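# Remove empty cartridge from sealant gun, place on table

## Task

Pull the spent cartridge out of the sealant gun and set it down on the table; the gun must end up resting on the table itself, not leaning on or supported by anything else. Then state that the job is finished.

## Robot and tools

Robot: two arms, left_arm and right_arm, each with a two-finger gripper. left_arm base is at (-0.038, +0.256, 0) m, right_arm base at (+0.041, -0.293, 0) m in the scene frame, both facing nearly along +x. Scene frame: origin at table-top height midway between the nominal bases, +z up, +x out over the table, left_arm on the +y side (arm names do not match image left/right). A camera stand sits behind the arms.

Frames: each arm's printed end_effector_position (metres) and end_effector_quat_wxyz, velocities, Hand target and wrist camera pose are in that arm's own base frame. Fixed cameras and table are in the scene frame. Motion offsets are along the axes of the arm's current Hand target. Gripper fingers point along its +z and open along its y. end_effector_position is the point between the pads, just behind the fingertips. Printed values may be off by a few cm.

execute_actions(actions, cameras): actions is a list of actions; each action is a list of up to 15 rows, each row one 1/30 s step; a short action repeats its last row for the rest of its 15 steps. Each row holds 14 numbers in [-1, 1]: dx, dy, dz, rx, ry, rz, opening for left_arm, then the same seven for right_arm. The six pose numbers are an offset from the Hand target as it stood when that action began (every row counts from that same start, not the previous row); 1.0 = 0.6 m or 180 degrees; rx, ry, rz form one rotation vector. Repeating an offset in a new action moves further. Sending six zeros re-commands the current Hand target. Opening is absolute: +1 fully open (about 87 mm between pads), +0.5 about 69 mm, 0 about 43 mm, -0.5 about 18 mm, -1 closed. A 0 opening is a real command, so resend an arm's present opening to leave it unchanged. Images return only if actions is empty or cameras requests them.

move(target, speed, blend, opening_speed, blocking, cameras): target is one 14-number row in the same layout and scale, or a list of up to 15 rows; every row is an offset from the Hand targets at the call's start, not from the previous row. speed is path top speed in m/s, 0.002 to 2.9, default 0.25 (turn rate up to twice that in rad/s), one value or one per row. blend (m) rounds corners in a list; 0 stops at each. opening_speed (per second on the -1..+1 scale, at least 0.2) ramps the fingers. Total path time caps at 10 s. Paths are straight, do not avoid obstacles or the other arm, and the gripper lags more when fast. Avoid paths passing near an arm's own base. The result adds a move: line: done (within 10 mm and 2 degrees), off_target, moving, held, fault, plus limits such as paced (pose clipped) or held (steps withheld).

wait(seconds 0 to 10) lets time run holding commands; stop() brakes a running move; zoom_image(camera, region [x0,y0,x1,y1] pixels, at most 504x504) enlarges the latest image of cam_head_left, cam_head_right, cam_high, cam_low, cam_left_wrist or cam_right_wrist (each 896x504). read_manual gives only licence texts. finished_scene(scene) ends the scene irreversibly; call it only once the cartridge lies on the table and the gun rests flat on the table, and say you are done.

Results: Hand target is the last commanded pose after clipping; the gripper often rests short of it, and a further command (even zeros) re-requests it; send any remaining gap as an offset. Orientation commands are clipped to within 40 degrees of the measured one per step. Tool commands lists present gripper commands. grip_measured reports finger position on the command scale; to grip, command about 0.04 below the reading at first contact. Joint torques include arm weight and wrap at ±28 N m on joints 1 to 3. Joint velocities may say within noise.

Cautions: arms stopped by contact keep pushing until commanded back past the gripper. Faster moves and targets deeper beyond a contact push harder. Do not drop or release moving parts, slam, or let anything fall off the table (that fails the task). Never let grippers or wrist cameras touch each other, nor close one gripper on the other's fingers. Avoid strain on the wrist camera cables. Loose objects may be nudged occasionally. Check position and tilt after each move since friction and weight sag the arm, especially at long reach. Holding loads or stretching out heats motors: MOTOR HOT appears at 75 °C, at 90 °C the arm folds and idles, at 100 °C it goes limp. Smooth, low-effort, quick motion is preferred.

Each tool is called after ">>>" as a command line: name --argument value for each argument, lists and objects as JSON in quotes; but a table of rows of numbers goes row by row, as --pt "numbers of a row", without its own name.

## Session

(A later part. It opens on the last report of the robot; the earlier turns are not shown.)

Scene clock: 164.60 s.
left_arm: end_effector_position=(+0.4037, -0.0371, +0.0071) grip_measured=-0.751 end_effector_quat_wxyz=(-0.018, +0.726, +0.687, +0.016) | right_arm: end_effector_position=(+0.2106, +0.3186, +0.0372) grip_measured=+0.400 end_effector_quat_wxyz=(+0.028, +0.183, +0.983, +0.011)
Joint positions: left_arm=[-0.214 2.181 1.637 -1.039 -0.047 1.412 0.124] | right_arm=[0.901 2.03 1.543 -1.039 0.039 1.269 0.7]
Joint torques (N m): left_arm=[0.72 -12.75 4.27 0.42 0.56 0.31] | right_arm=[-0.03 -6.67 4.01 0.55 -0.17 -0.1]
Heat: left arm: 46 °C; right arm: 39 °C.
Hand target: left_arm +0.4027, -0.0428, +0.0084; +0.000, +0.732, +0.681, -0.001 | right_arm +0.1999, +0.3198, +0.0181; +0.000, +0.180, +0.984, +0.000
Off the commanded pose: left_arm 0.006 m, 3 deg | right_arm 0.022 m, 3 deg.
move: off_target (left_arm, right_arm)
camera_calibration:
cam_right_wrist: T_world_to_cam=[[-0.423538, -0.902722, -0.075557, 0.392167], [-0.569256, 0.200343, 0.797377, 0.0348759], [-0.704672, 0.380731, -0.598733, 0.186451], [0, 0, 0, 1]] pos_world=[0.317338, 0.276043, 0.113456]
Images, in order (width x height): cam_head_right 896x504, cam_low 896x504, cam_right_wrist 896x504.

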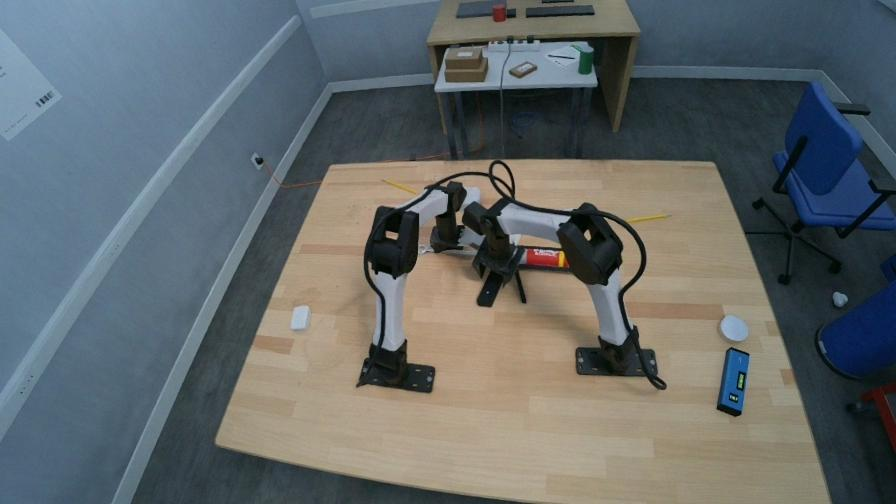

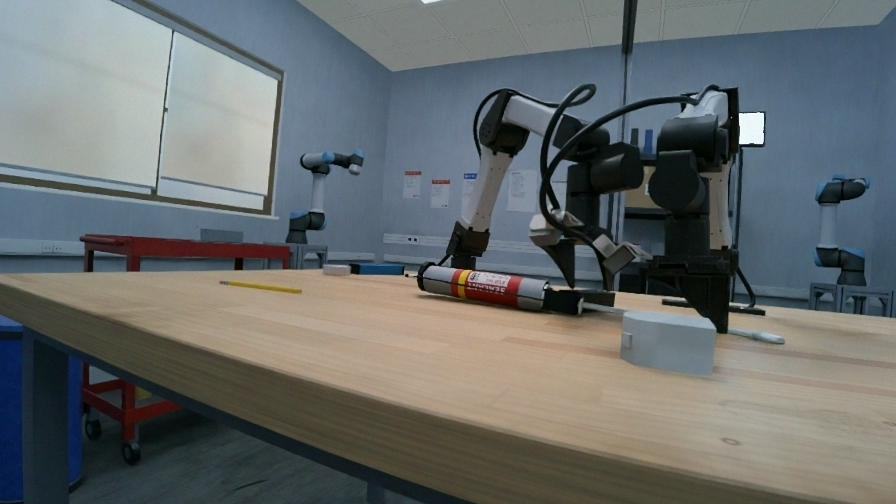

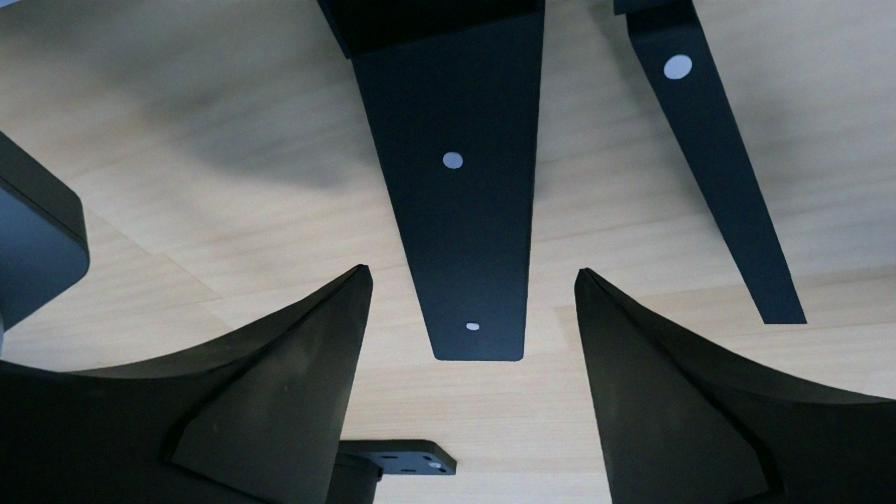

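>>> move --pt "0 0 0 0 0 0 -0.9 0 0 -0.09 0 0 0 0.4" --pt "0 0 0 0 0 0 -0.4 0 0 -0.09 0 0 0 0.4" --pt "0.07 -0.003 0 0 0 0 -0.4 0 0 -0.09 0 0 0 0.4" --pt "0.07 -0.003 0.005 0 0 0 -1 0 0 -0.09 0 0 0 0.4" --speed 0.1 --cameras '["cam_left_wrist","cam_low","cam_right_wrist"]'

Scene clock: 178.90 s.
left_arm: end_effector_position=(+0.4066, -0.0021, +0.0044) grip_measured=-0.751 end_effector_quat_wxyz=(-0.003, +0.729, +0.685, +0.002) | right_arm: end_effector_position=(+0.1979, +0.3165, +0.0661) grip_measured=+0.400 end_effector_quat_wxyz=(+0.000, +0.179, +0.984, -0.007)
Joint positions: left_arm=[-0.111 2.163 1.605 -1.015 -0.006 1.522 0.124] | right_arm=[0.908 2.03 1.653 -1.206 0.007 1.269 0.7]
Joint torques (N m): left_arm=[0.7 -12.46 3.64 0.43 0.13 0.22] | right_arm=[-0.58 -10.85 7.94 0.18 0.12 -0.1]
Heat: left arm: 48 °C; right arm: 37 °C.
Hand target: left_arm +0.4040, -0.0008, +0.0054; +0.000, +0.732, +0.681, -0.001 | right_arm +0.1998, +0.3198, +0.0720; +0.000, +0.180, +0.984, +0.000
Off the commanded pose: left_arm 0.003 m, 1 deg | right_arm 0.007 m, 1 deg.
move: done
camera_calibration:
cam_left_wrist: T_world_to_cam=[[-0.999608, 0.0209255, 0.0185915, 0.400971], [0.0279905, 0.741863, 0.669967, 0.0239151], [0.000227107, 0.670225, -0.742158, 0.149365], [0, 0, 0, 1]] pos_world=[0.40011, -0.12624, 0.0873753]
cam_right_wrist: T_world_to_cam=[[-0.41961, -0.907316, -0.0265411, 0.384421], [-0.521106, 0.216851, 0.825484, -0.0114147], [-0.74322, 0.360212, -0.563801, 0.207494], [0, 0, 0, 1]] pos_world=[0.309573, 0.276525, 0.136611]
Images, in order (width x height): cam_low 896x504, cam_left_wrist 896x504, cam_right_wrist 896x504.

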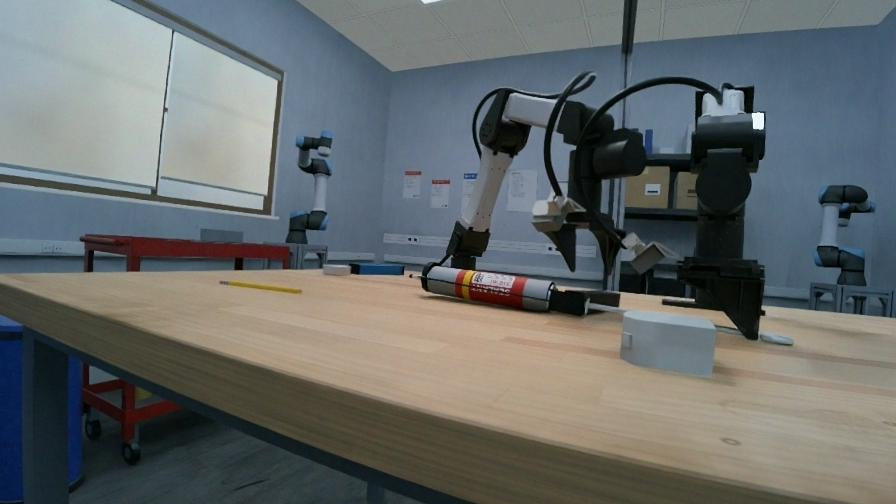

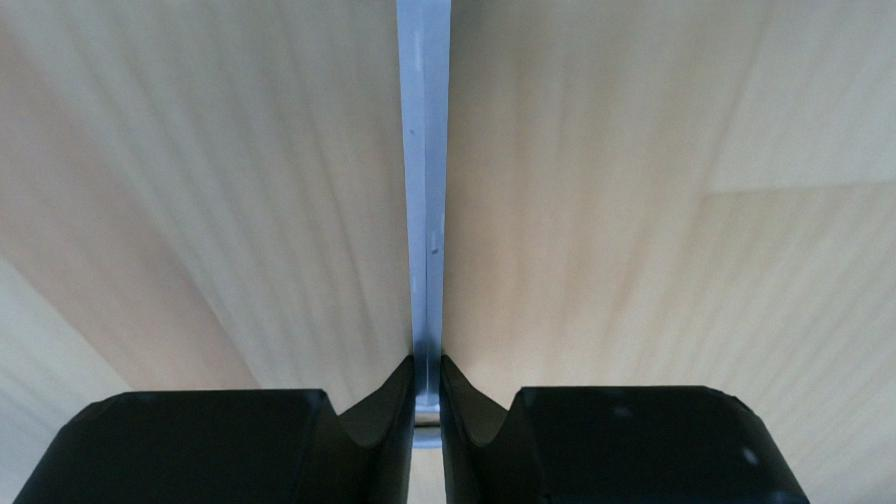

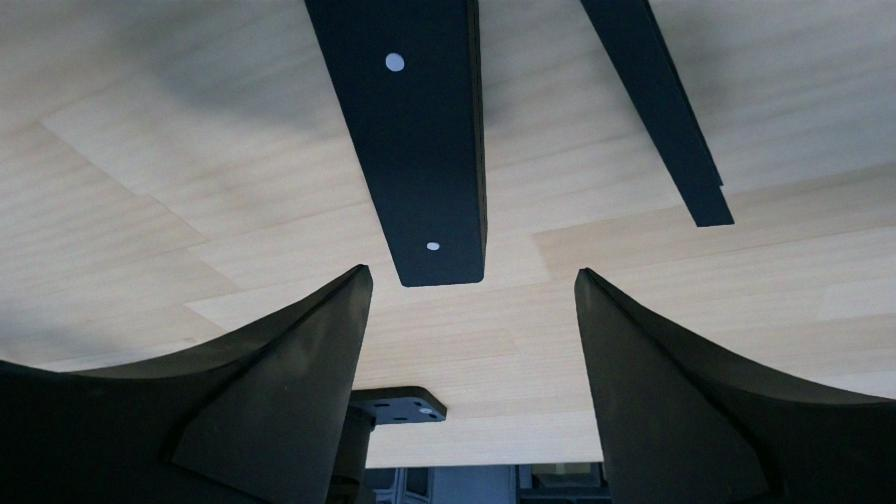

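>>> move --pt "0 0 0 0 0 0 -0.9 0.0177 0.0325 0 0 0 0 0.4" --pt "0 0 0 0 0 0 -0.9 0.0177 0.0325 0.095 0 0 0 0.4" --speed 0.1 --cameras '["cam_low","cam_right_wrist"]'

Scene clock: 189.70 s.
left_arm: end_effector_position=(+0.4066, -0.0021, +0.0044) grip_measured=-0.751 end_effector_quat_wxyz=(-0.003, +0.729, +0.685, +0.002) | right_arm: end_effector_position=(+0.2001, +0.3408, +0.0244) grip_measured=+0.400 end_effector_quat_wxyz=(+0.006, +0.176, +0.984, +0.005)
Joint positions: left_arm=[-0.111 2.163 1.605 -1.015 -0.006 1.523 0.124] | right_arm=[0.941 2.117 1.616 -1.055 0.006 1.295 0.7]
Joint torques (N m): left_arm=[0.7 -12.46 3.63 0.43 0.13 0.22] | right_arm=[-0.06 -9.54 5 0.47 0.13 0.06]
Heat: left arm: 50 °C; right arm: 38 °C.
Hand target: left_arm +0.4040, -0.0008, +0.0054; +0.000, +0.732, +0.681, -0.001 | right_arm +0.1967, +0.3418, +0.0150; +0.000, +0.180, +0.984, +0.000
Off the commanded pose: left_arm 0.003 m, 1 deg | right_arm 0.010 m, 1 deg.
move: done
camera_calibration:
cam_right_wrist: T_world_to_cam=[[-0.412418, -0.909369, -0.0544006, 0.406285], [-0.536423, 0.194146, 0.821315, 0.02972], [-0.736317, 0.367907, -0.567875, 0.172885], [0, 0, 0, 1]] pos_world=[0.3108, 0.300088, 0.0958698]
Images, in order (width x height): cam_low 896x504, cam_right_wrist 896x504.

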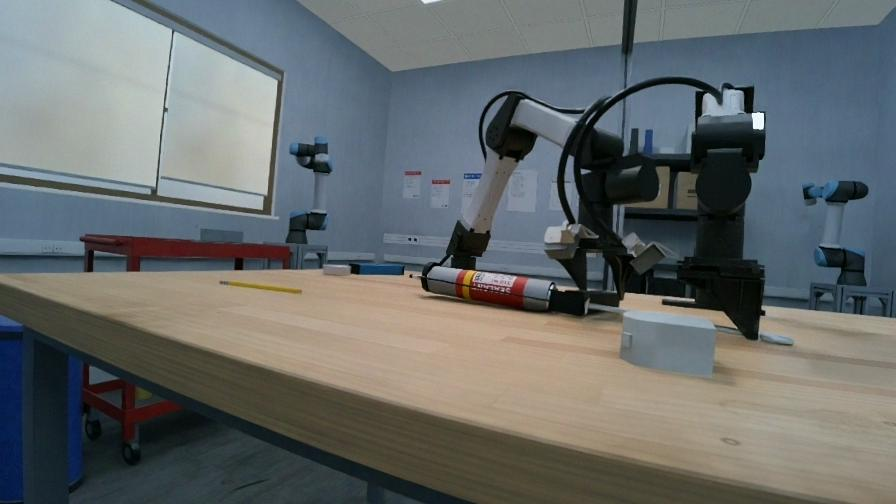

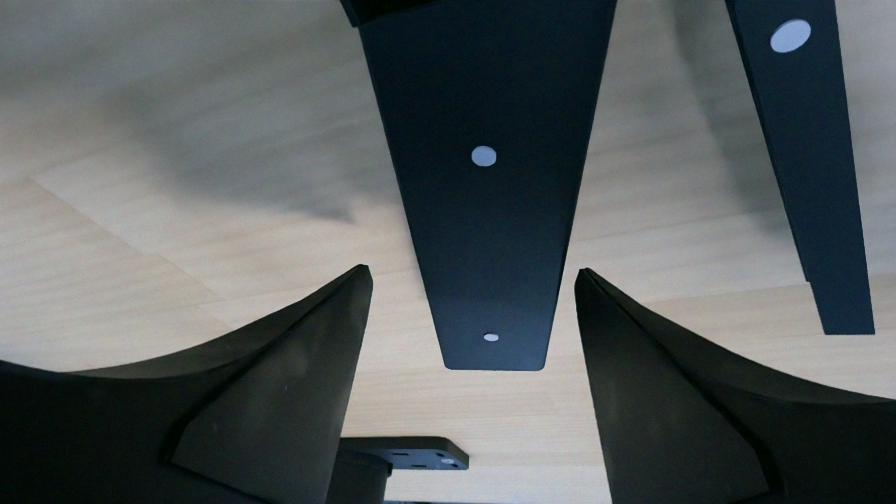

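>>> move --pt "0 0 0 0 0 0 -0.9 0 -0.006 0.009 0 0 0 0.4" --pt "0 0 0 0 0 0 -0.9 0 -0.006 0.009 0 0 0 -0.6" --pt "0.08 0 -0.005 0 0 0 -0.9 0 -0.006 0.009 0 0 0 -0.6" --speed 0.06 --opening_speed 1 --cameras '["cam_low","cam_right_wrist","cam_left_wrist"]'

Scene clock: 199.37 s.
left_arm: end_effector_position=(+0.4034, +0.0143, +0.0049) grip_measured=-0.751 end_effector_quat_wxyz=(+0.025, +0.733, +0.679, -0.038) | right_arm: end_effector_position=(+0.1980, +0.3477, +0.0173) grip_measured=-0.067 end_effector_quat_wxyz=(+0.003, +0.173, +0.985, +0.022)
Joint positions: left_arm=[-0.029 2.153 1.605 -1.042 0.088 1.619 0.124] | right_arm=[0.947 2.117 1.584 -0.996 -0.014 1.294 0.467]
Joint torques (N m): left_arm=[3.9 -11.47 4.83 0.46 -0.88 0.39] | right_arm=[-0.65 -10.19 5.03 0.19 0.32 0.04]
Heat: left arm: 51 °C; right arm: 36 °C.
Hand target: left_arm +0.4074, +0.0471, +0.0083; +0.000, +0.732, +0.681, -0.001 | right_arm +0.1956, +0.3385, +0.0097; +0.000, +0.180, +0.984, +0.000
Off the commanded pose: left_arm 0.033 m, 5 deg | right_arm 0.012 m, 3 deg.
move: off_target (left_arm, right_arm)
camera_calibration:
cam_left_wrist: T_world_to_cam=[[-0.998692, 0.0374194, 0.0348559, 0.396751], [0.0508295, 0.801172, 0.596272, 0.00173739], [-0.00561337, 0.597264, -0.802025, 0.142451], [0, 0, 0, 1]] pos_world=[0.396943, -0.101319, 0.0993845]
cam_right_wrist: T_world_to_cam=[[-0.405963, -0.909904, -0.0852592, 0.410665], [-0.537733, 0.162394, 0.827328, 0.0442283], [-0.738943, 0.381711, -0.555211, 0.160321], [0, 0, 0, 1]] pos_world=[0.308966, 0.305287, 0.0874336]
Images, in order (width x height): cam_low 896x504, cam_left_wrist 896x504, cam_right_wrist 896x504.

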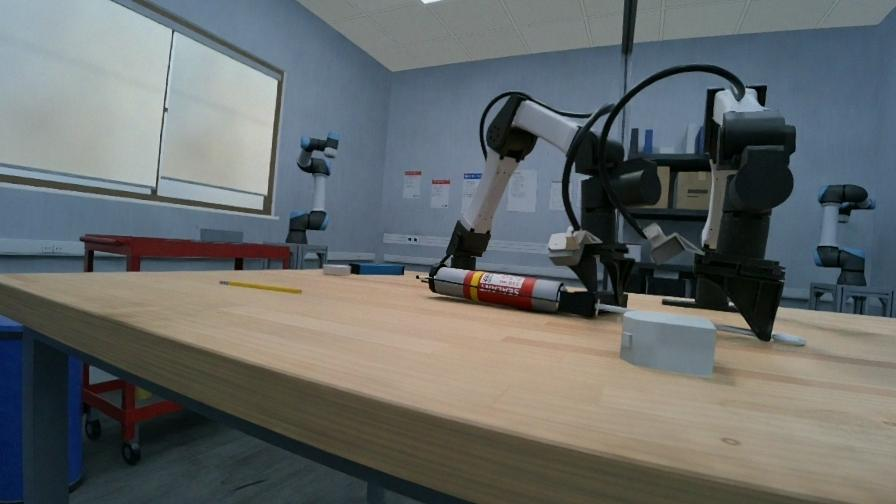

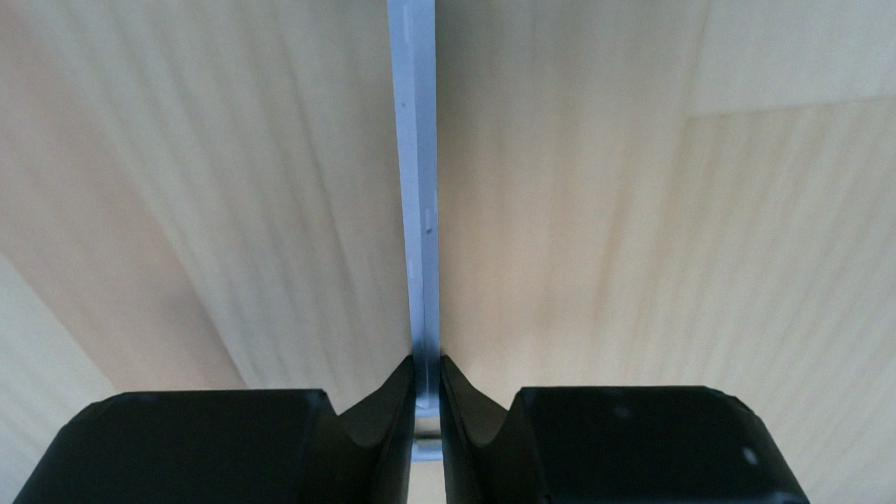

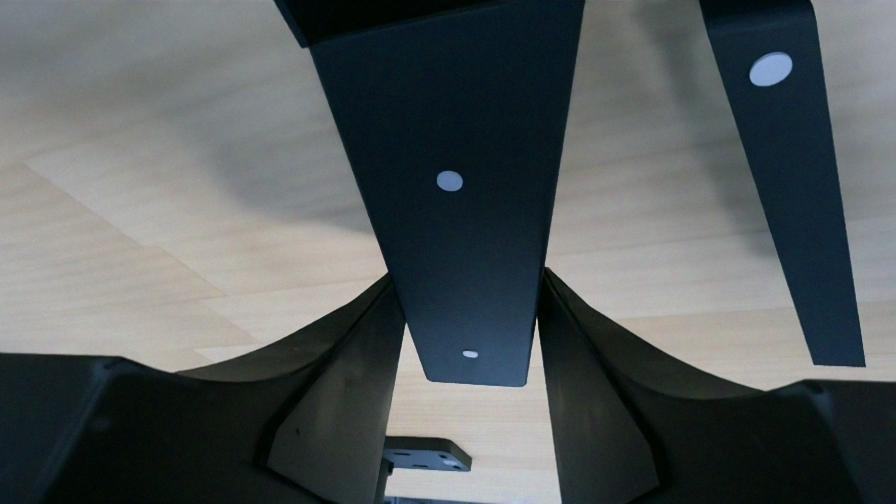

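>>> move --target '[-0.05,0,0,0,0,0,-0.9,0,0,0,0,0,0,-0.6]' --cameras '["cam_high","cam_head_right","cam_head_left","cam_low"]'

>>> zoom_image --camera "cam_high" --region '[440, 220, 540, 320]'

>>> zoom_image --camera "cam_low" --region '[520, 250, 650, 340]'

>>> zoom_image --camera "cam_head_left" --region '[430, 220, 560, 290]'

Scene clock: 210.63 s.
left_arm: end_effector_position=(+0.4046, +0.0117, +0.0067) grip_measured=-0.751 end_effector_quat_wxyz=(+0.007, +0.732, +0.682, -0.016) | right_arm: end_effector_position=(+0.1977, +0.3472, +0.0173) grip_measured=-0.069 end_effector_quat_wxyz=(+0.003, +0.173, +0.985, +0.021)
Joint positions: left_arm=[-0.06 2.153 1.605 -1.034 0.032 1.581 0.124] | right_arm=[0.947 2.117 1.584 -0.998 -0.014 1.294 0.466]
Joint torques (N m): left_arm=[0.18 -11.84 4.12 0.49 -0.28 0.11] | right_arm=[-0.66 -10.19 5.03 0.21 0.32 0.04]
Heat: left arm: 49 °C; right arm: 38 °C.
Hand target: left_arm +0.4052, +0.0172, +0.0083; +0.000, +0.732, +0.681, -0.001 | right_arm +0.1956, +0.3385, +0.0097; +0.000, +0.180, +0.984, +0.000
Off the commanded pose: left_arm 0.006 m, 2 deg | right_arm 0.012 m, 3 deg.
move: off_target (right_arm)
Images, in order (width x height): cam_head_left 896x504, cam_head_right 896x504, cam_high 896x504, cam_low 896x504.

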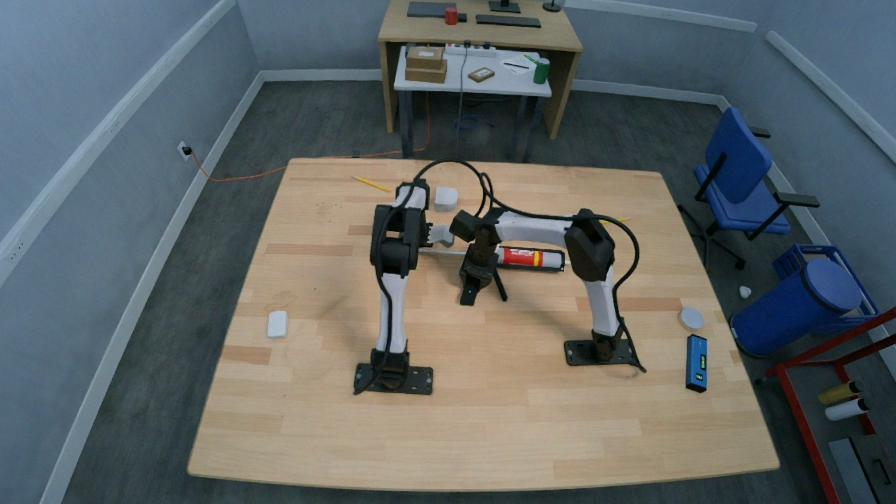

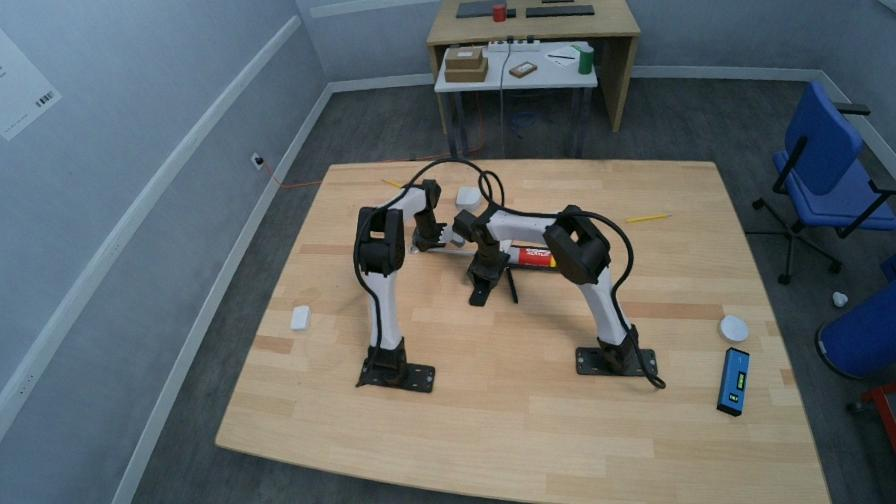

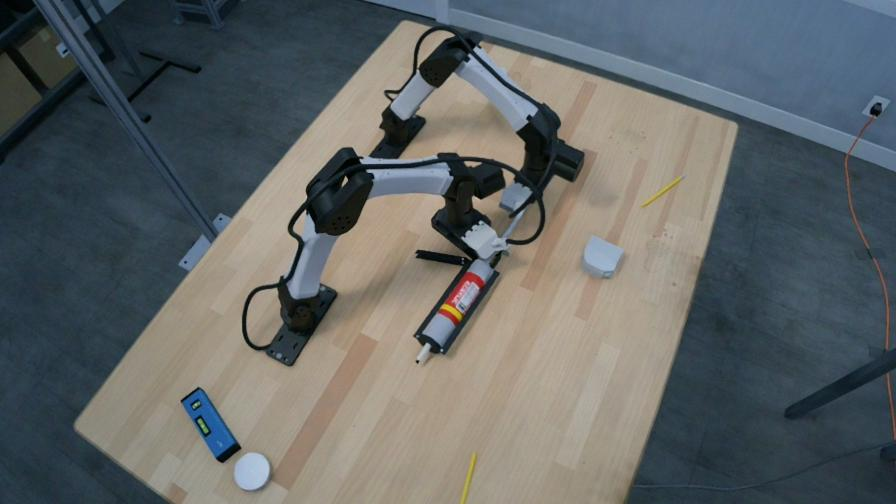

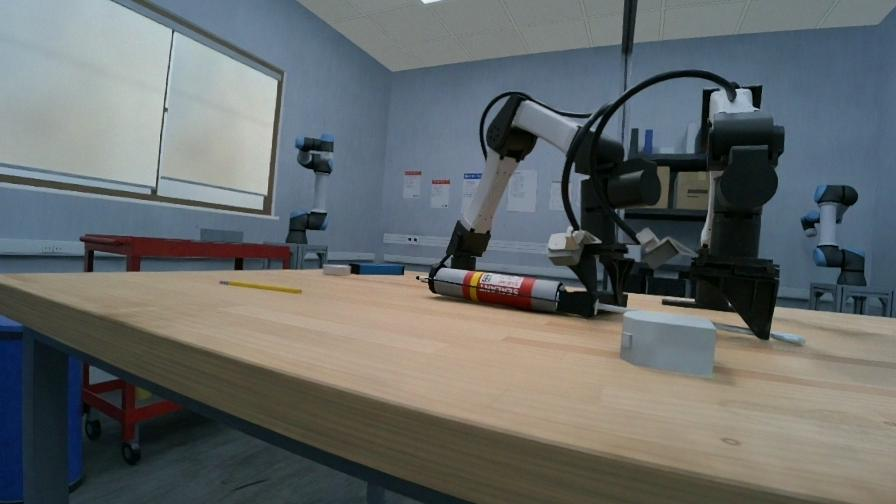

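Scaled by 5.040 from the camera's 896x504 image, which has a finer 1280x720 frame.

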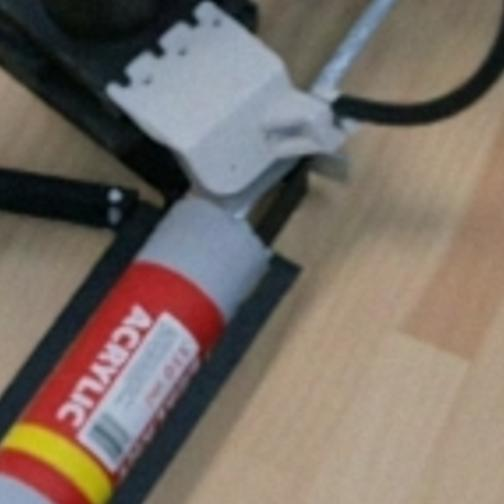

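Scaled by 3.877 from the camera's 896x504 image, which has a finer 1280x720 frame.

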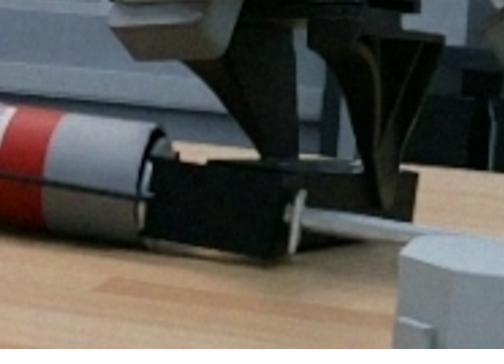

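Scaled by 3.877 from the camera's 896x504 image, which has a finer 1280x720 frame.

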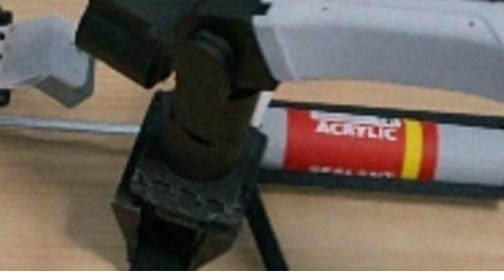

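>>> move --pt "0 0 0 0 0 0 -0.2 0 0 0 0 0 0 0.3" --pt "0 0 -0.17 0 0 0 -0.2 0 0 -0.12 0 0 0 0.3" --pt "0 0 -0.17 0 0 -0.5 -0.2 -0.135 0 -0.283 0 -0.28 0 0.3" --pt "0 0 -0.17 0 0 -0.97 -0.2 -0.135 0 -0.283 0 -0.28 0 0.3" --speed 0.25 --blend '[0,0.02,0,0]' --cameras '["cam_high","cam_left_wrist","cam_right_wrist"]'

Scene clock: 242.87 s.
left_arm: end_effector_position=(+0.4038, +0.0155, +0.0953) grip_measured=-0.200 end_effector_quat_wxyz=(-0.021, -0.640, +0.768, +0.011) | right_arm: end_effector_position=(+0.2713, +0.3068, +0.1583) grip_measured=+0.300 end_effector_quat_wxyz=(+0.406, +0.148, +0.896, -0.103)
Joint positions: left_arm=[0.138 2.201 2.028 -1.446 0.003 -1.251 0.4] | right_arm=[1.11 2.038 1.911 -1.387 0.863 1.412 0.65]
Joint torques (N m): left_arm=[0.49 -15.75 4.48 0.42 -0.11 -0.03] | right_arm=[0.09 -14.43 8.2 0.32 0.74 0.08]
Heat: left arm: 51 °C; right arm: 44 °C.
Hand target: left_arm +0.4053, +0.0173, +0.1104; -0.001, -0.646, +0.763, +0.000 | right_arm +0.2713, +0.3098, +0.1794; +0.418, +0.163, +0.890, -0.077
Off the commanded pose: left_arm 0.015 m, 3 deg | right_arm 0.021 m, 4 deg.
move: off_target (left_arm, right_arm)
camera_calibration:
cam_left_wrist: T_world_to_cam=[[0.9896, -0.140892, -0.0290171, -0.400058], [-0.0842728, -0.731309, 0.676819, 0.0175654], [-0.116579, -0.667335, -0.735577, 0.272395], [0, 0, 0, 1]] pos_world=[0.429133, 0.13826, 0.17687]
cam_right_wrist: T_world_to_cam=[[-0.364875, -0.930891, -0.0175439, 0.399861], [-0.92602, 0.360879, 0.110697, 0.13149], [-0.0967161, 0.0566367, -0.993699, 0.30326], [0, 0, 0, 1]] pos_world=[0.296992, 0.307599, 0.293808]
Images, in order (width x height): cam_high 896x504, cam_left_wrist 896x504, cam_right_wrist 896x504.

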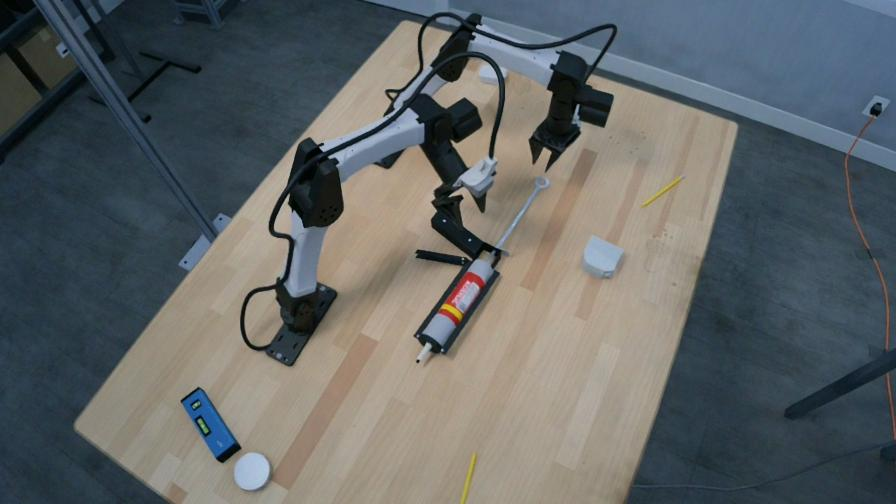

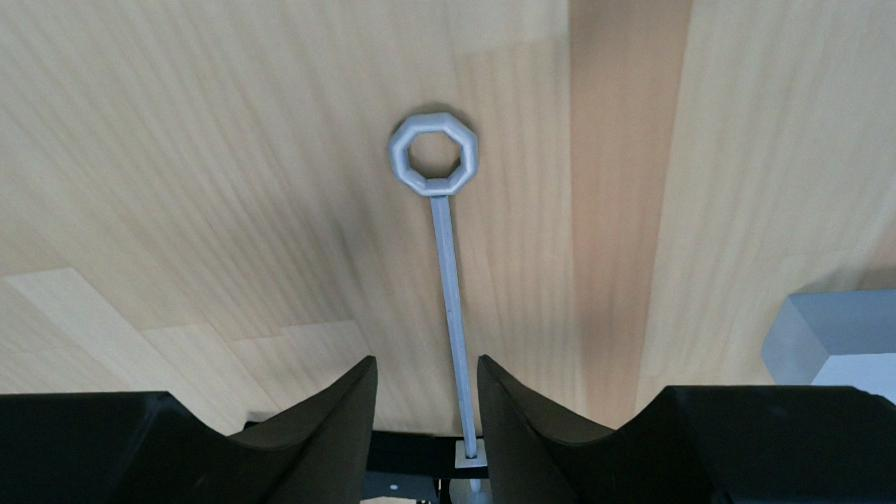

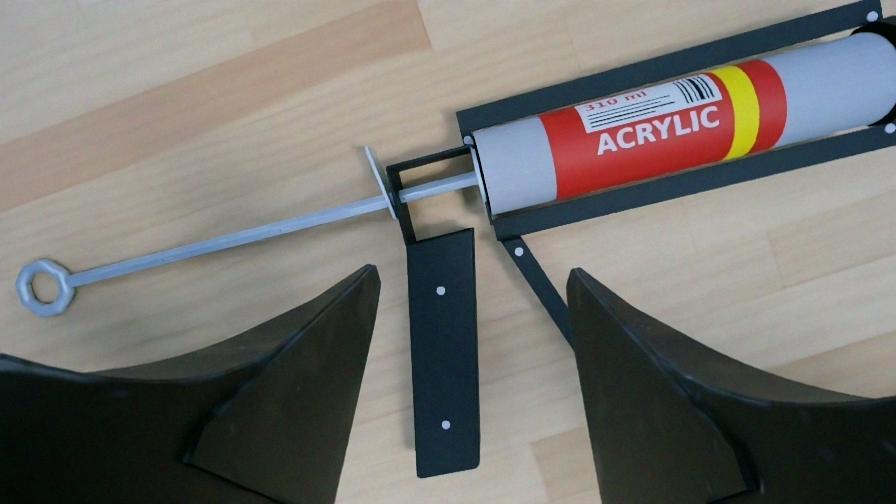

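>>> move --pt "0.01 0 0.165 0 0 0 -0.2 0.067 0.1357 0.1268 -0.0338 0.278 -0.0715 -1" --pt "0.01 0 0.175 0 0 0 -1 0.067 0.1357 0.1268 -0.0338 0.278 -0.0715 -1" --speed 0.12 --cameras '["cam_high","cam_low","cam_left_wrist","cam_right_wrist"]'

Scene clock: 274.27 s.
left_arm: end_effector_position=(+0.4060, +0.0124, +0.0074) grip_measured=-0.739 end_effector_quat_wxyz=(-0.002, -0.651, +0.759, -0.005) | right_arm: end_effector_position=(+0.3293, +0.3743, +0.1061) grip_measured=-1.000 end_effector_quat_wxyz=(+0.062, +0.076, +0.993, +0.071)
Joint positions: left_arm=[0.134 2.192 1.664 -1.042 0.01 -1.284 0.13] | right_arm=[0.782 2.601 2.797 -1.579 0.001 0.935 0]
Joint torques (N m): left_arm=[-0.44 -11.54 4.46 0.47 -0.18 0.16] | right_arm=[-0.85 -12.12 7.77 0.61 0.08 -0.26]
Heat: left arm: 63 °C; right arm: 51 °C.
Hand target: left_arm +0.4043, +0.0112, +0.0054; -0.001, -0.646, +0.763, +0.000 | right_arm +0.3310, +0.3741, +0.1000; +0.001, +0.061, +0.998, +0.000
Off the commanded pose: left_arm 0.003 m, 1 deg | right_arm 0.006 m, 11 deg.
joint sent to its limit (right arm) — joint 4 (wrist pitch), lower limit. The joint targets are off in orientation, not in position.
move: off_target (right_arm)
camera_calibration:
cam_left_wrist: T_world_to_cam=[[0.99351, -0.111979, 0.0199719, -0.407496], [-0.0962563, -0.734135, 0.672147, 0.0799259], [-0.0606042, -0.669707, -0.740149, 0.183154], [0, 0, 0, 1]] pos_world=[0.423645, 0.135705, 0.089978]
cam_right_wrist: T_world_to_cam=[[-0.207057, -0.958201, -0.197428, 0.460305], [-0.66048, -0.0119617, 0.750748, 0.150869], [-0.721729, 0.285845, -0.630397, 0.334597], [0, 0, 0, 1]] pos_world=[0.436444, 0.347227, 0.188541]
Images, in order (width x height): cam_high 896x504, cam_low 896x504, cam_left_wrist 896x504, cam_right_wrist 896x504.

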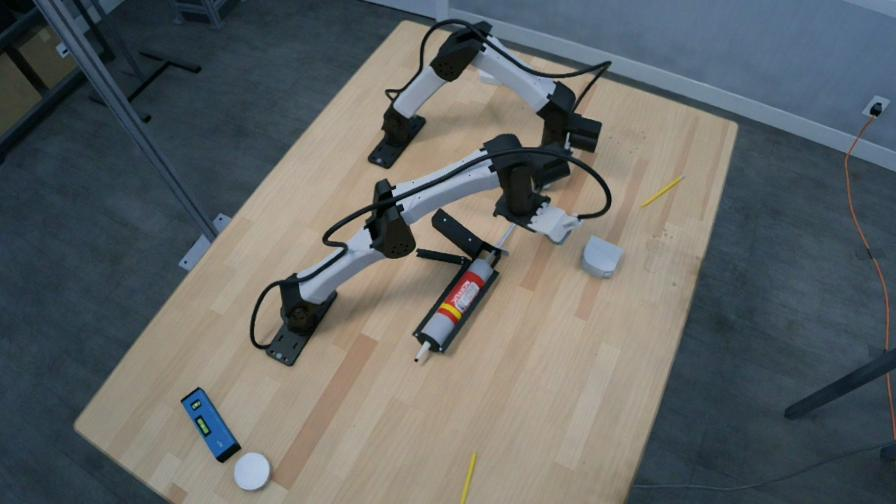

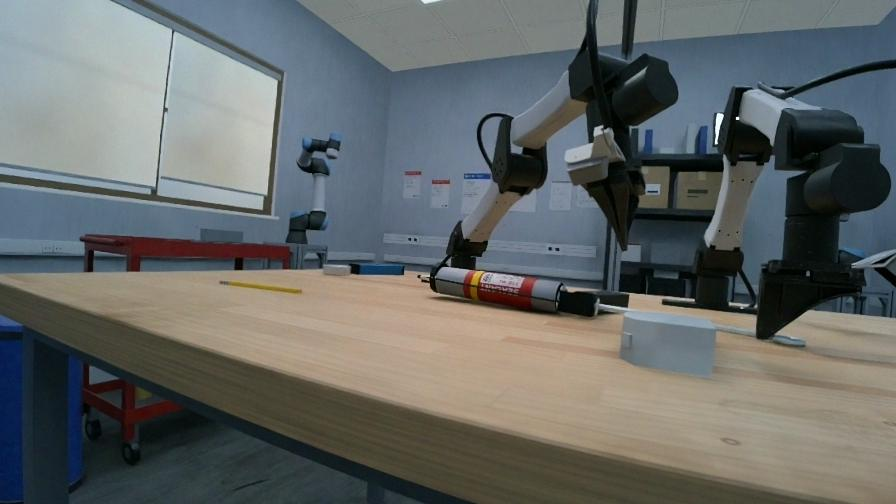

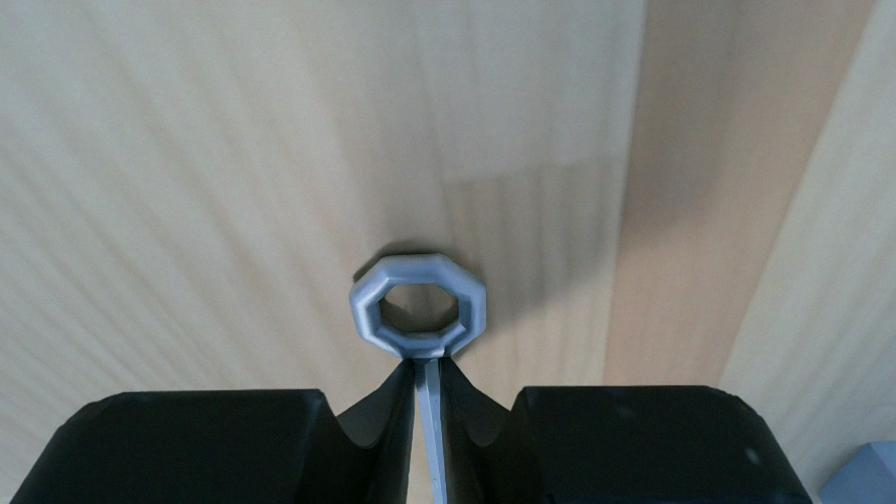

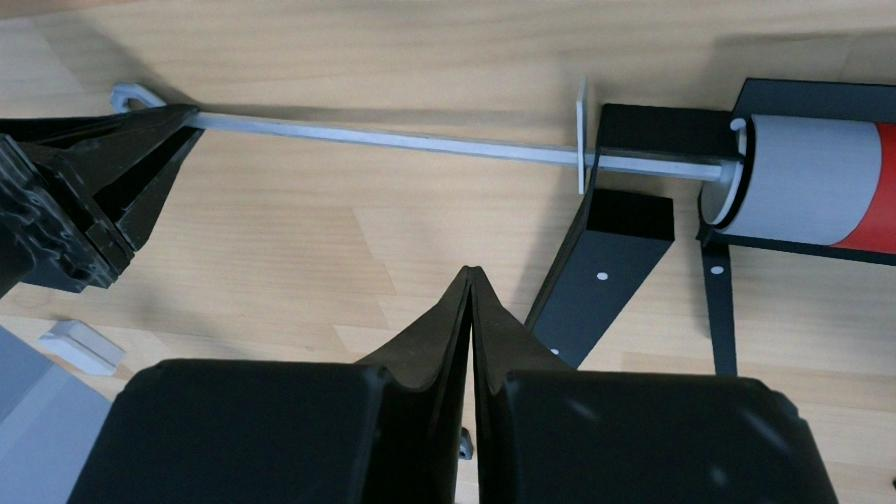

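>>> move --target '[0,0,0,0,0,0,-0.9,-0.012,0.002,0.13,0,0,0,-1]' --speed 0.08 --cameras '["cam_low","cam_right_wrist"]'

Scene clock: 292.13 s.
left_arm: end_effector_position=(+0.4060, +0.0124, +0.0074) grip_measured=-0.739 end_effector_quat_wxyz=(-0.002, -0.651, +0.759, -0.005) | right_arm: end_effector_position=(+0.3319, +0.3730, +0.0281) grip_measured=-1.000 end_effector_quat_wxyz=(+0.020, +0.069, +0.997, +0.022)
Joint positions: left_arm=[0.134 2.192 1.664 -1.042 0.01 -1.284 0.13] | right_arm=[0.778 2.787 2.843 -1.568 0.001 0.915 0]
Joint torques (N m): left_arm=[-0.44 -11.55 4.46 0.47 -0.18 0.14] | right_arm=[-0.98 -13.23 7.88 0.59 0.15 -0.26]
Heat: left arm: 58 °C; right arm: 48 °C.
Hand target: left_arm +0.4043, +0.0112, +0.0054; -0.001, -0.646, +0.763, +0.000 | right_arm +0.3384, +0.3745, +0.0220; +0.001, +0.061, +0.998, +0.000
Off the commanded pose: left_arm 0.003 m, 1 deg | right_arm 0.009 m, 3 deg.
elbow stopped short (right arm): the move would have taken joint 3 (elbow) straighter than the controller allows.
move: off_target (right_arm)
camera_calibration:
cam_right_wrist: T_world_to_cam=[[-0.205426, -0.97461, -0.0890788, 0.446687], [-0.590439, 0.0508308, 0.80548, 0.162869], [-0.780501, 0.218062, -0.58589, 0.331234], [0, 0, 0, 1]] pos_world=[0.446453, 0.354838, 0.102669]
Images, in order (width x height): cam_low 896x504, cam_right_wrist 896x504.

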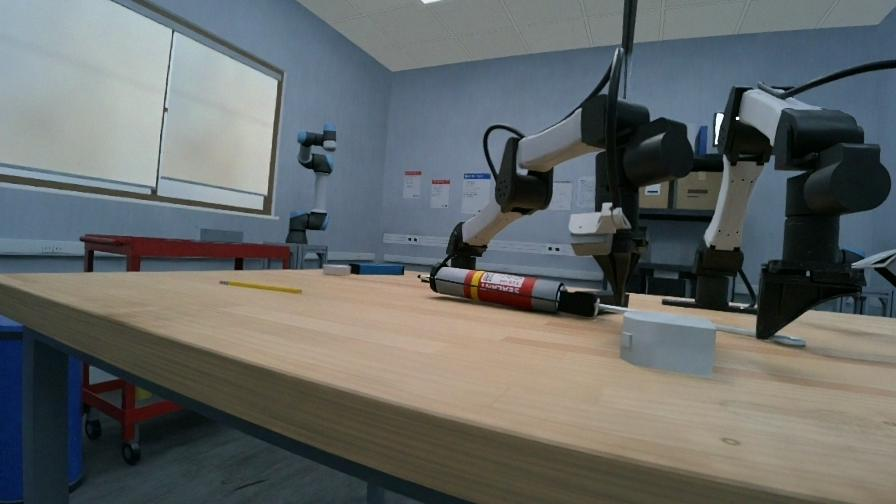

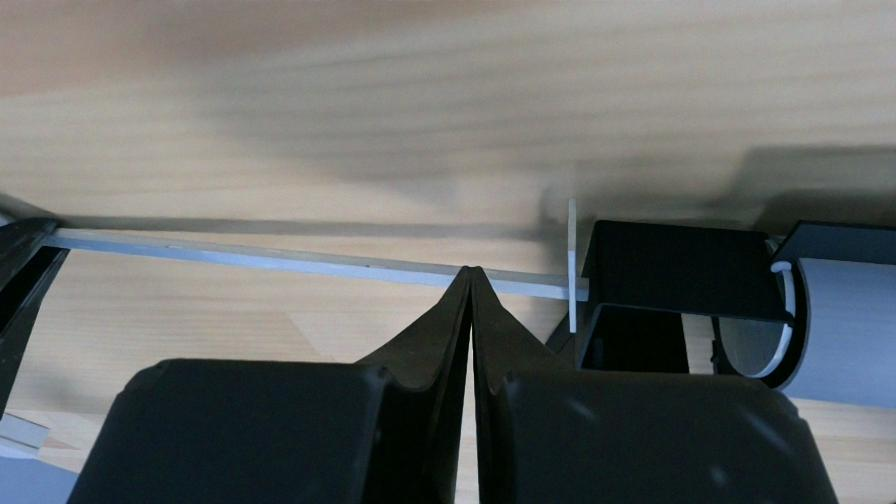

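>>> move --target '[0,0,0,0,0,0,-0.9,0.01,-0.05,0,0,0,0,-1]' --speed 0.04 --cameras '["cam_high","cam_right_wrist"]'

Scene clock: 306.70 s.
left_arm: end_effector_position=(+0.4074, +0.0112, +0.0074) grip_measured=-0.745 end_effector_quat_wxyz=(-0.001, -0.651, +0.759, -0.007) | right_arm: end_effector_position=(+0.3245, +0.3485, +0.0040) grip_measured=-1.000 end_effector_quat_wxyz=(-0.012, +0.064, +0.998, -0.011)
Joint positions: left_arm=[0.131 2.192 1.664 -1.037 0.013 -1.285 0.127] | right_arm=[0.752 2.701 2.565 -1.467 -0.003 0.881 0]
Joint torques (N m): left_arm=[-0.23 -11.55 4.46 0.43 -0.21 0.15] | right_arm=[-1.03 -20.05 4.56 0.27 0.23 -0.26]
Heat: left arm: 55 °C; right arm: 49 °C.
Hand target: left_arm +0.4043, +0.0112, +0.0054; -0.001, -0.646, +0.763, +0.000 | right_arm +0.3287, +0.3455, +0.0219; +0.001, +0.061, +0.998, +0.000
Off the commanded pose: left_arm 0.004 m, 1 deg | right_arm 0.019 m, 2 deg.
move: off_target (right_arm)
camera_calibration:
cam_right_wrist: T_world_to_cam=[[-0.200656, -0.979529, -0.016126, 0.418994], [-0.534882, 0.09575, 0.839484, 0.145425], [-0.820755, 0.177073, -0.543145, 0.343968], [0, 0, 0, 1]] pos_world=[0.444172, 0.335585, 0.0714992]
Images, in order (width x height): cam_high 896x504, cam_right_wrist 896x504.

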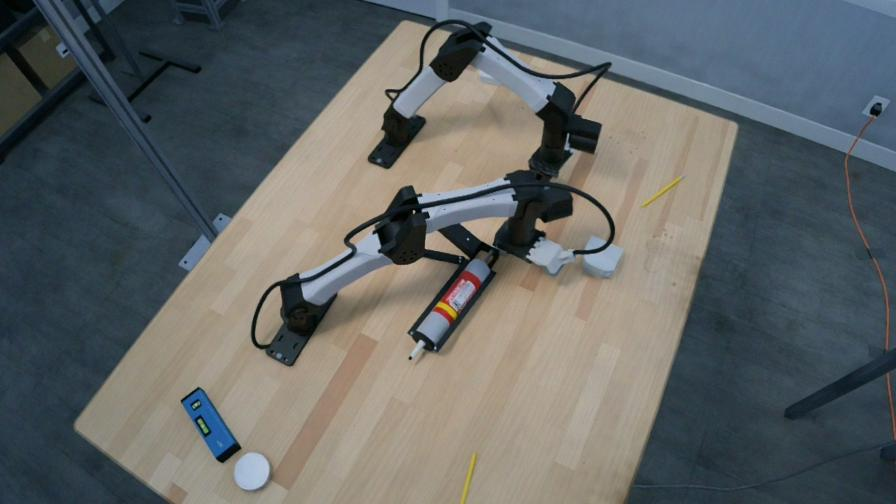

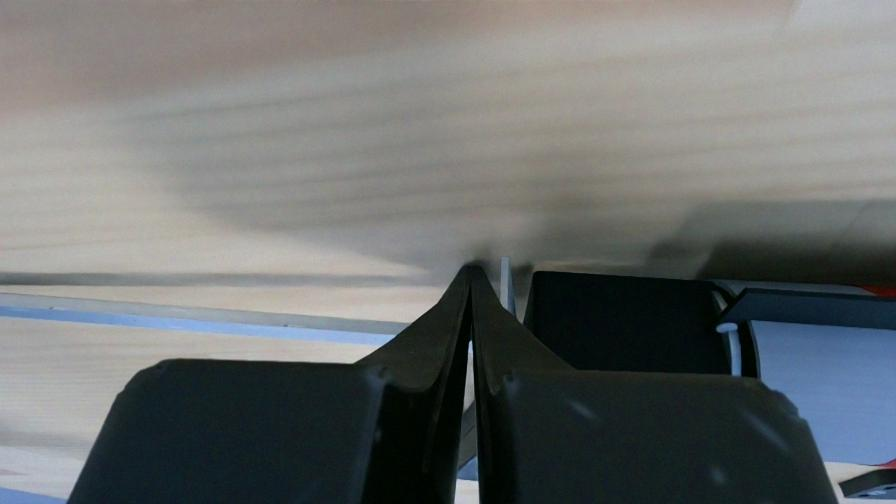

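>>> move --pt "0 0 0 0 0 0 -0.95 0 -0.025 -0.016 0 0 0 -1" --pt "-0.1 0 -0.004 0 0 0 -0.95 0 -0.025 -0.016 0 0 0 -1" --speed 0.05 --cameras '["cam_low","cam_left_wrist","cam_right_wrist"]'

Scene clock: 316.27 s.
left_arm: end_effector_position=(+0.4089, +0.0334, +0.0115) grip_measured=-0.750 end_effector_quat_wxyz=(-0.038, -0.646, +0.761, -0.034) | right_arm: end_effector_position=(+0.3291, +0.3647, +0.0198) grip_measured=-1.000 end_effector_quat_wxyz=(-0.004, +0.060, +0.997, +0.056)
Joint positions: left_arm=[0.216 2.253 1.762 -1.116 0.095 -1.189 0.125] | right_arm=[0.743 2.596 2.423 -1.322 -0.083 0.866 0]
Joint torques (N m): left_arm=[4.07 -10.71 7.71 0.49 -1.1 0.45] | right_arm=[-1.78 -18.76 4.94 -0.45 0.92 -0.33]
Heat: left arm: 55 °C; right arm: 58 °C.
Hand target: left_arm +0.4142, +0.0704, +0.0078; -0.001, -0.646, +0.763, +0.000 | right_arm +0.3269, +0.3305, +0.0316; +0.001, +0.061, +0.998, +0.000
Off the commanded pose: left_arm 0.038 m, 6 deg | right_arm 0.036 m, 6 deg.
move: off_target (left_arm, right_arm)
camera_calibration:
cam_left_wrist: T_world_to_cam=[[0.992588, -0.120697, 0.0141879, -0.407396], [-0.091926, -0.669318, 0.737268, 0.0881649], [-0.0794895, -0.733107, -0.675452, 0.20958], [0, 0, 0, 1]] pos_world=[0.429141, 0.163484, 0.0823404]
cam_right_wrist: T_world_to_cam=[[-0.190873, -0.970103, -0.149893, 0.432057], [-0.556843, -0.0187456, 0.830406, 0.182183], [-0.808389, 0.241969, -0.536617, 0.325477], [0, 0, 0, 1]] pos_world=[0.447028, 0.3438, 0.0881331]
Images, in order (width x height): cam_low 896x504, cam_left_wrist 896x504, cam_right_wrist 896x504.

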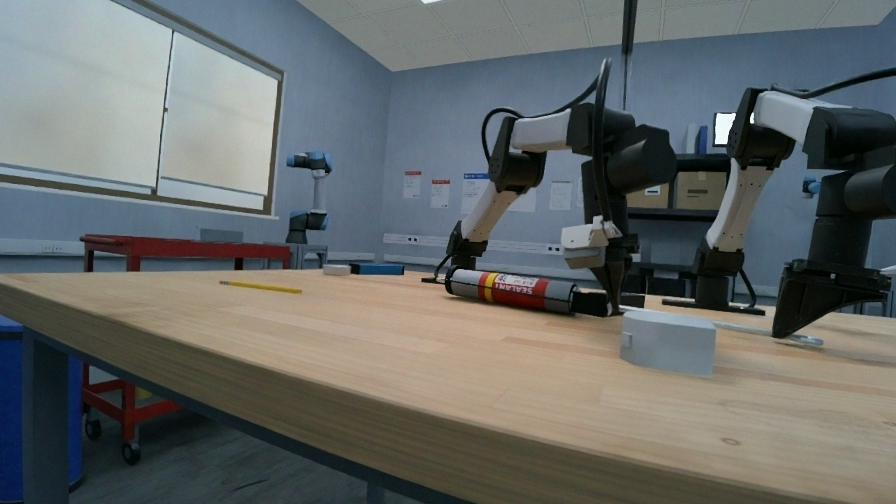

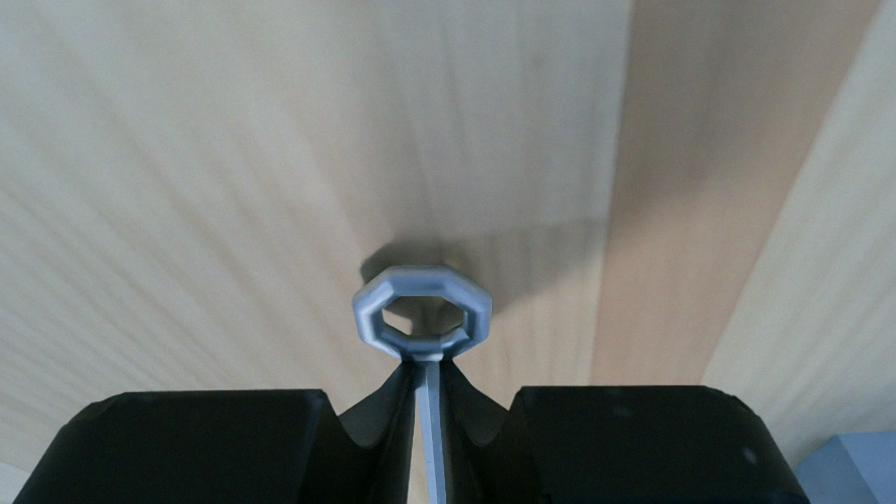

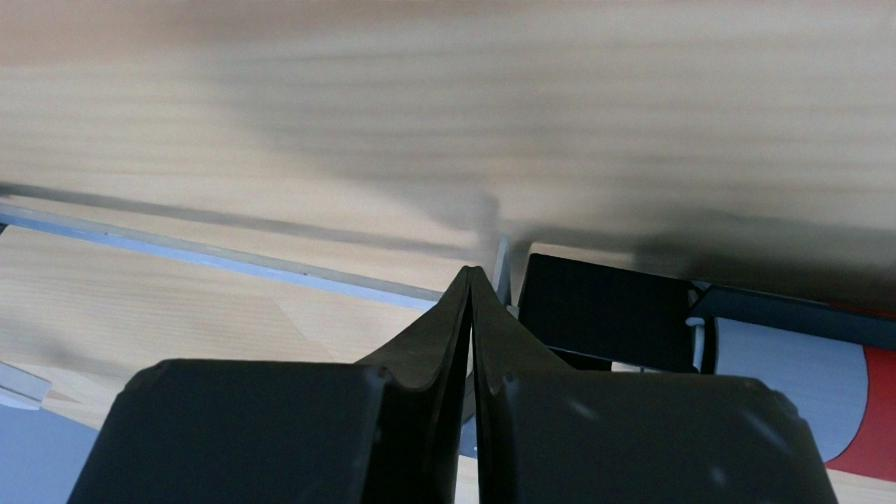

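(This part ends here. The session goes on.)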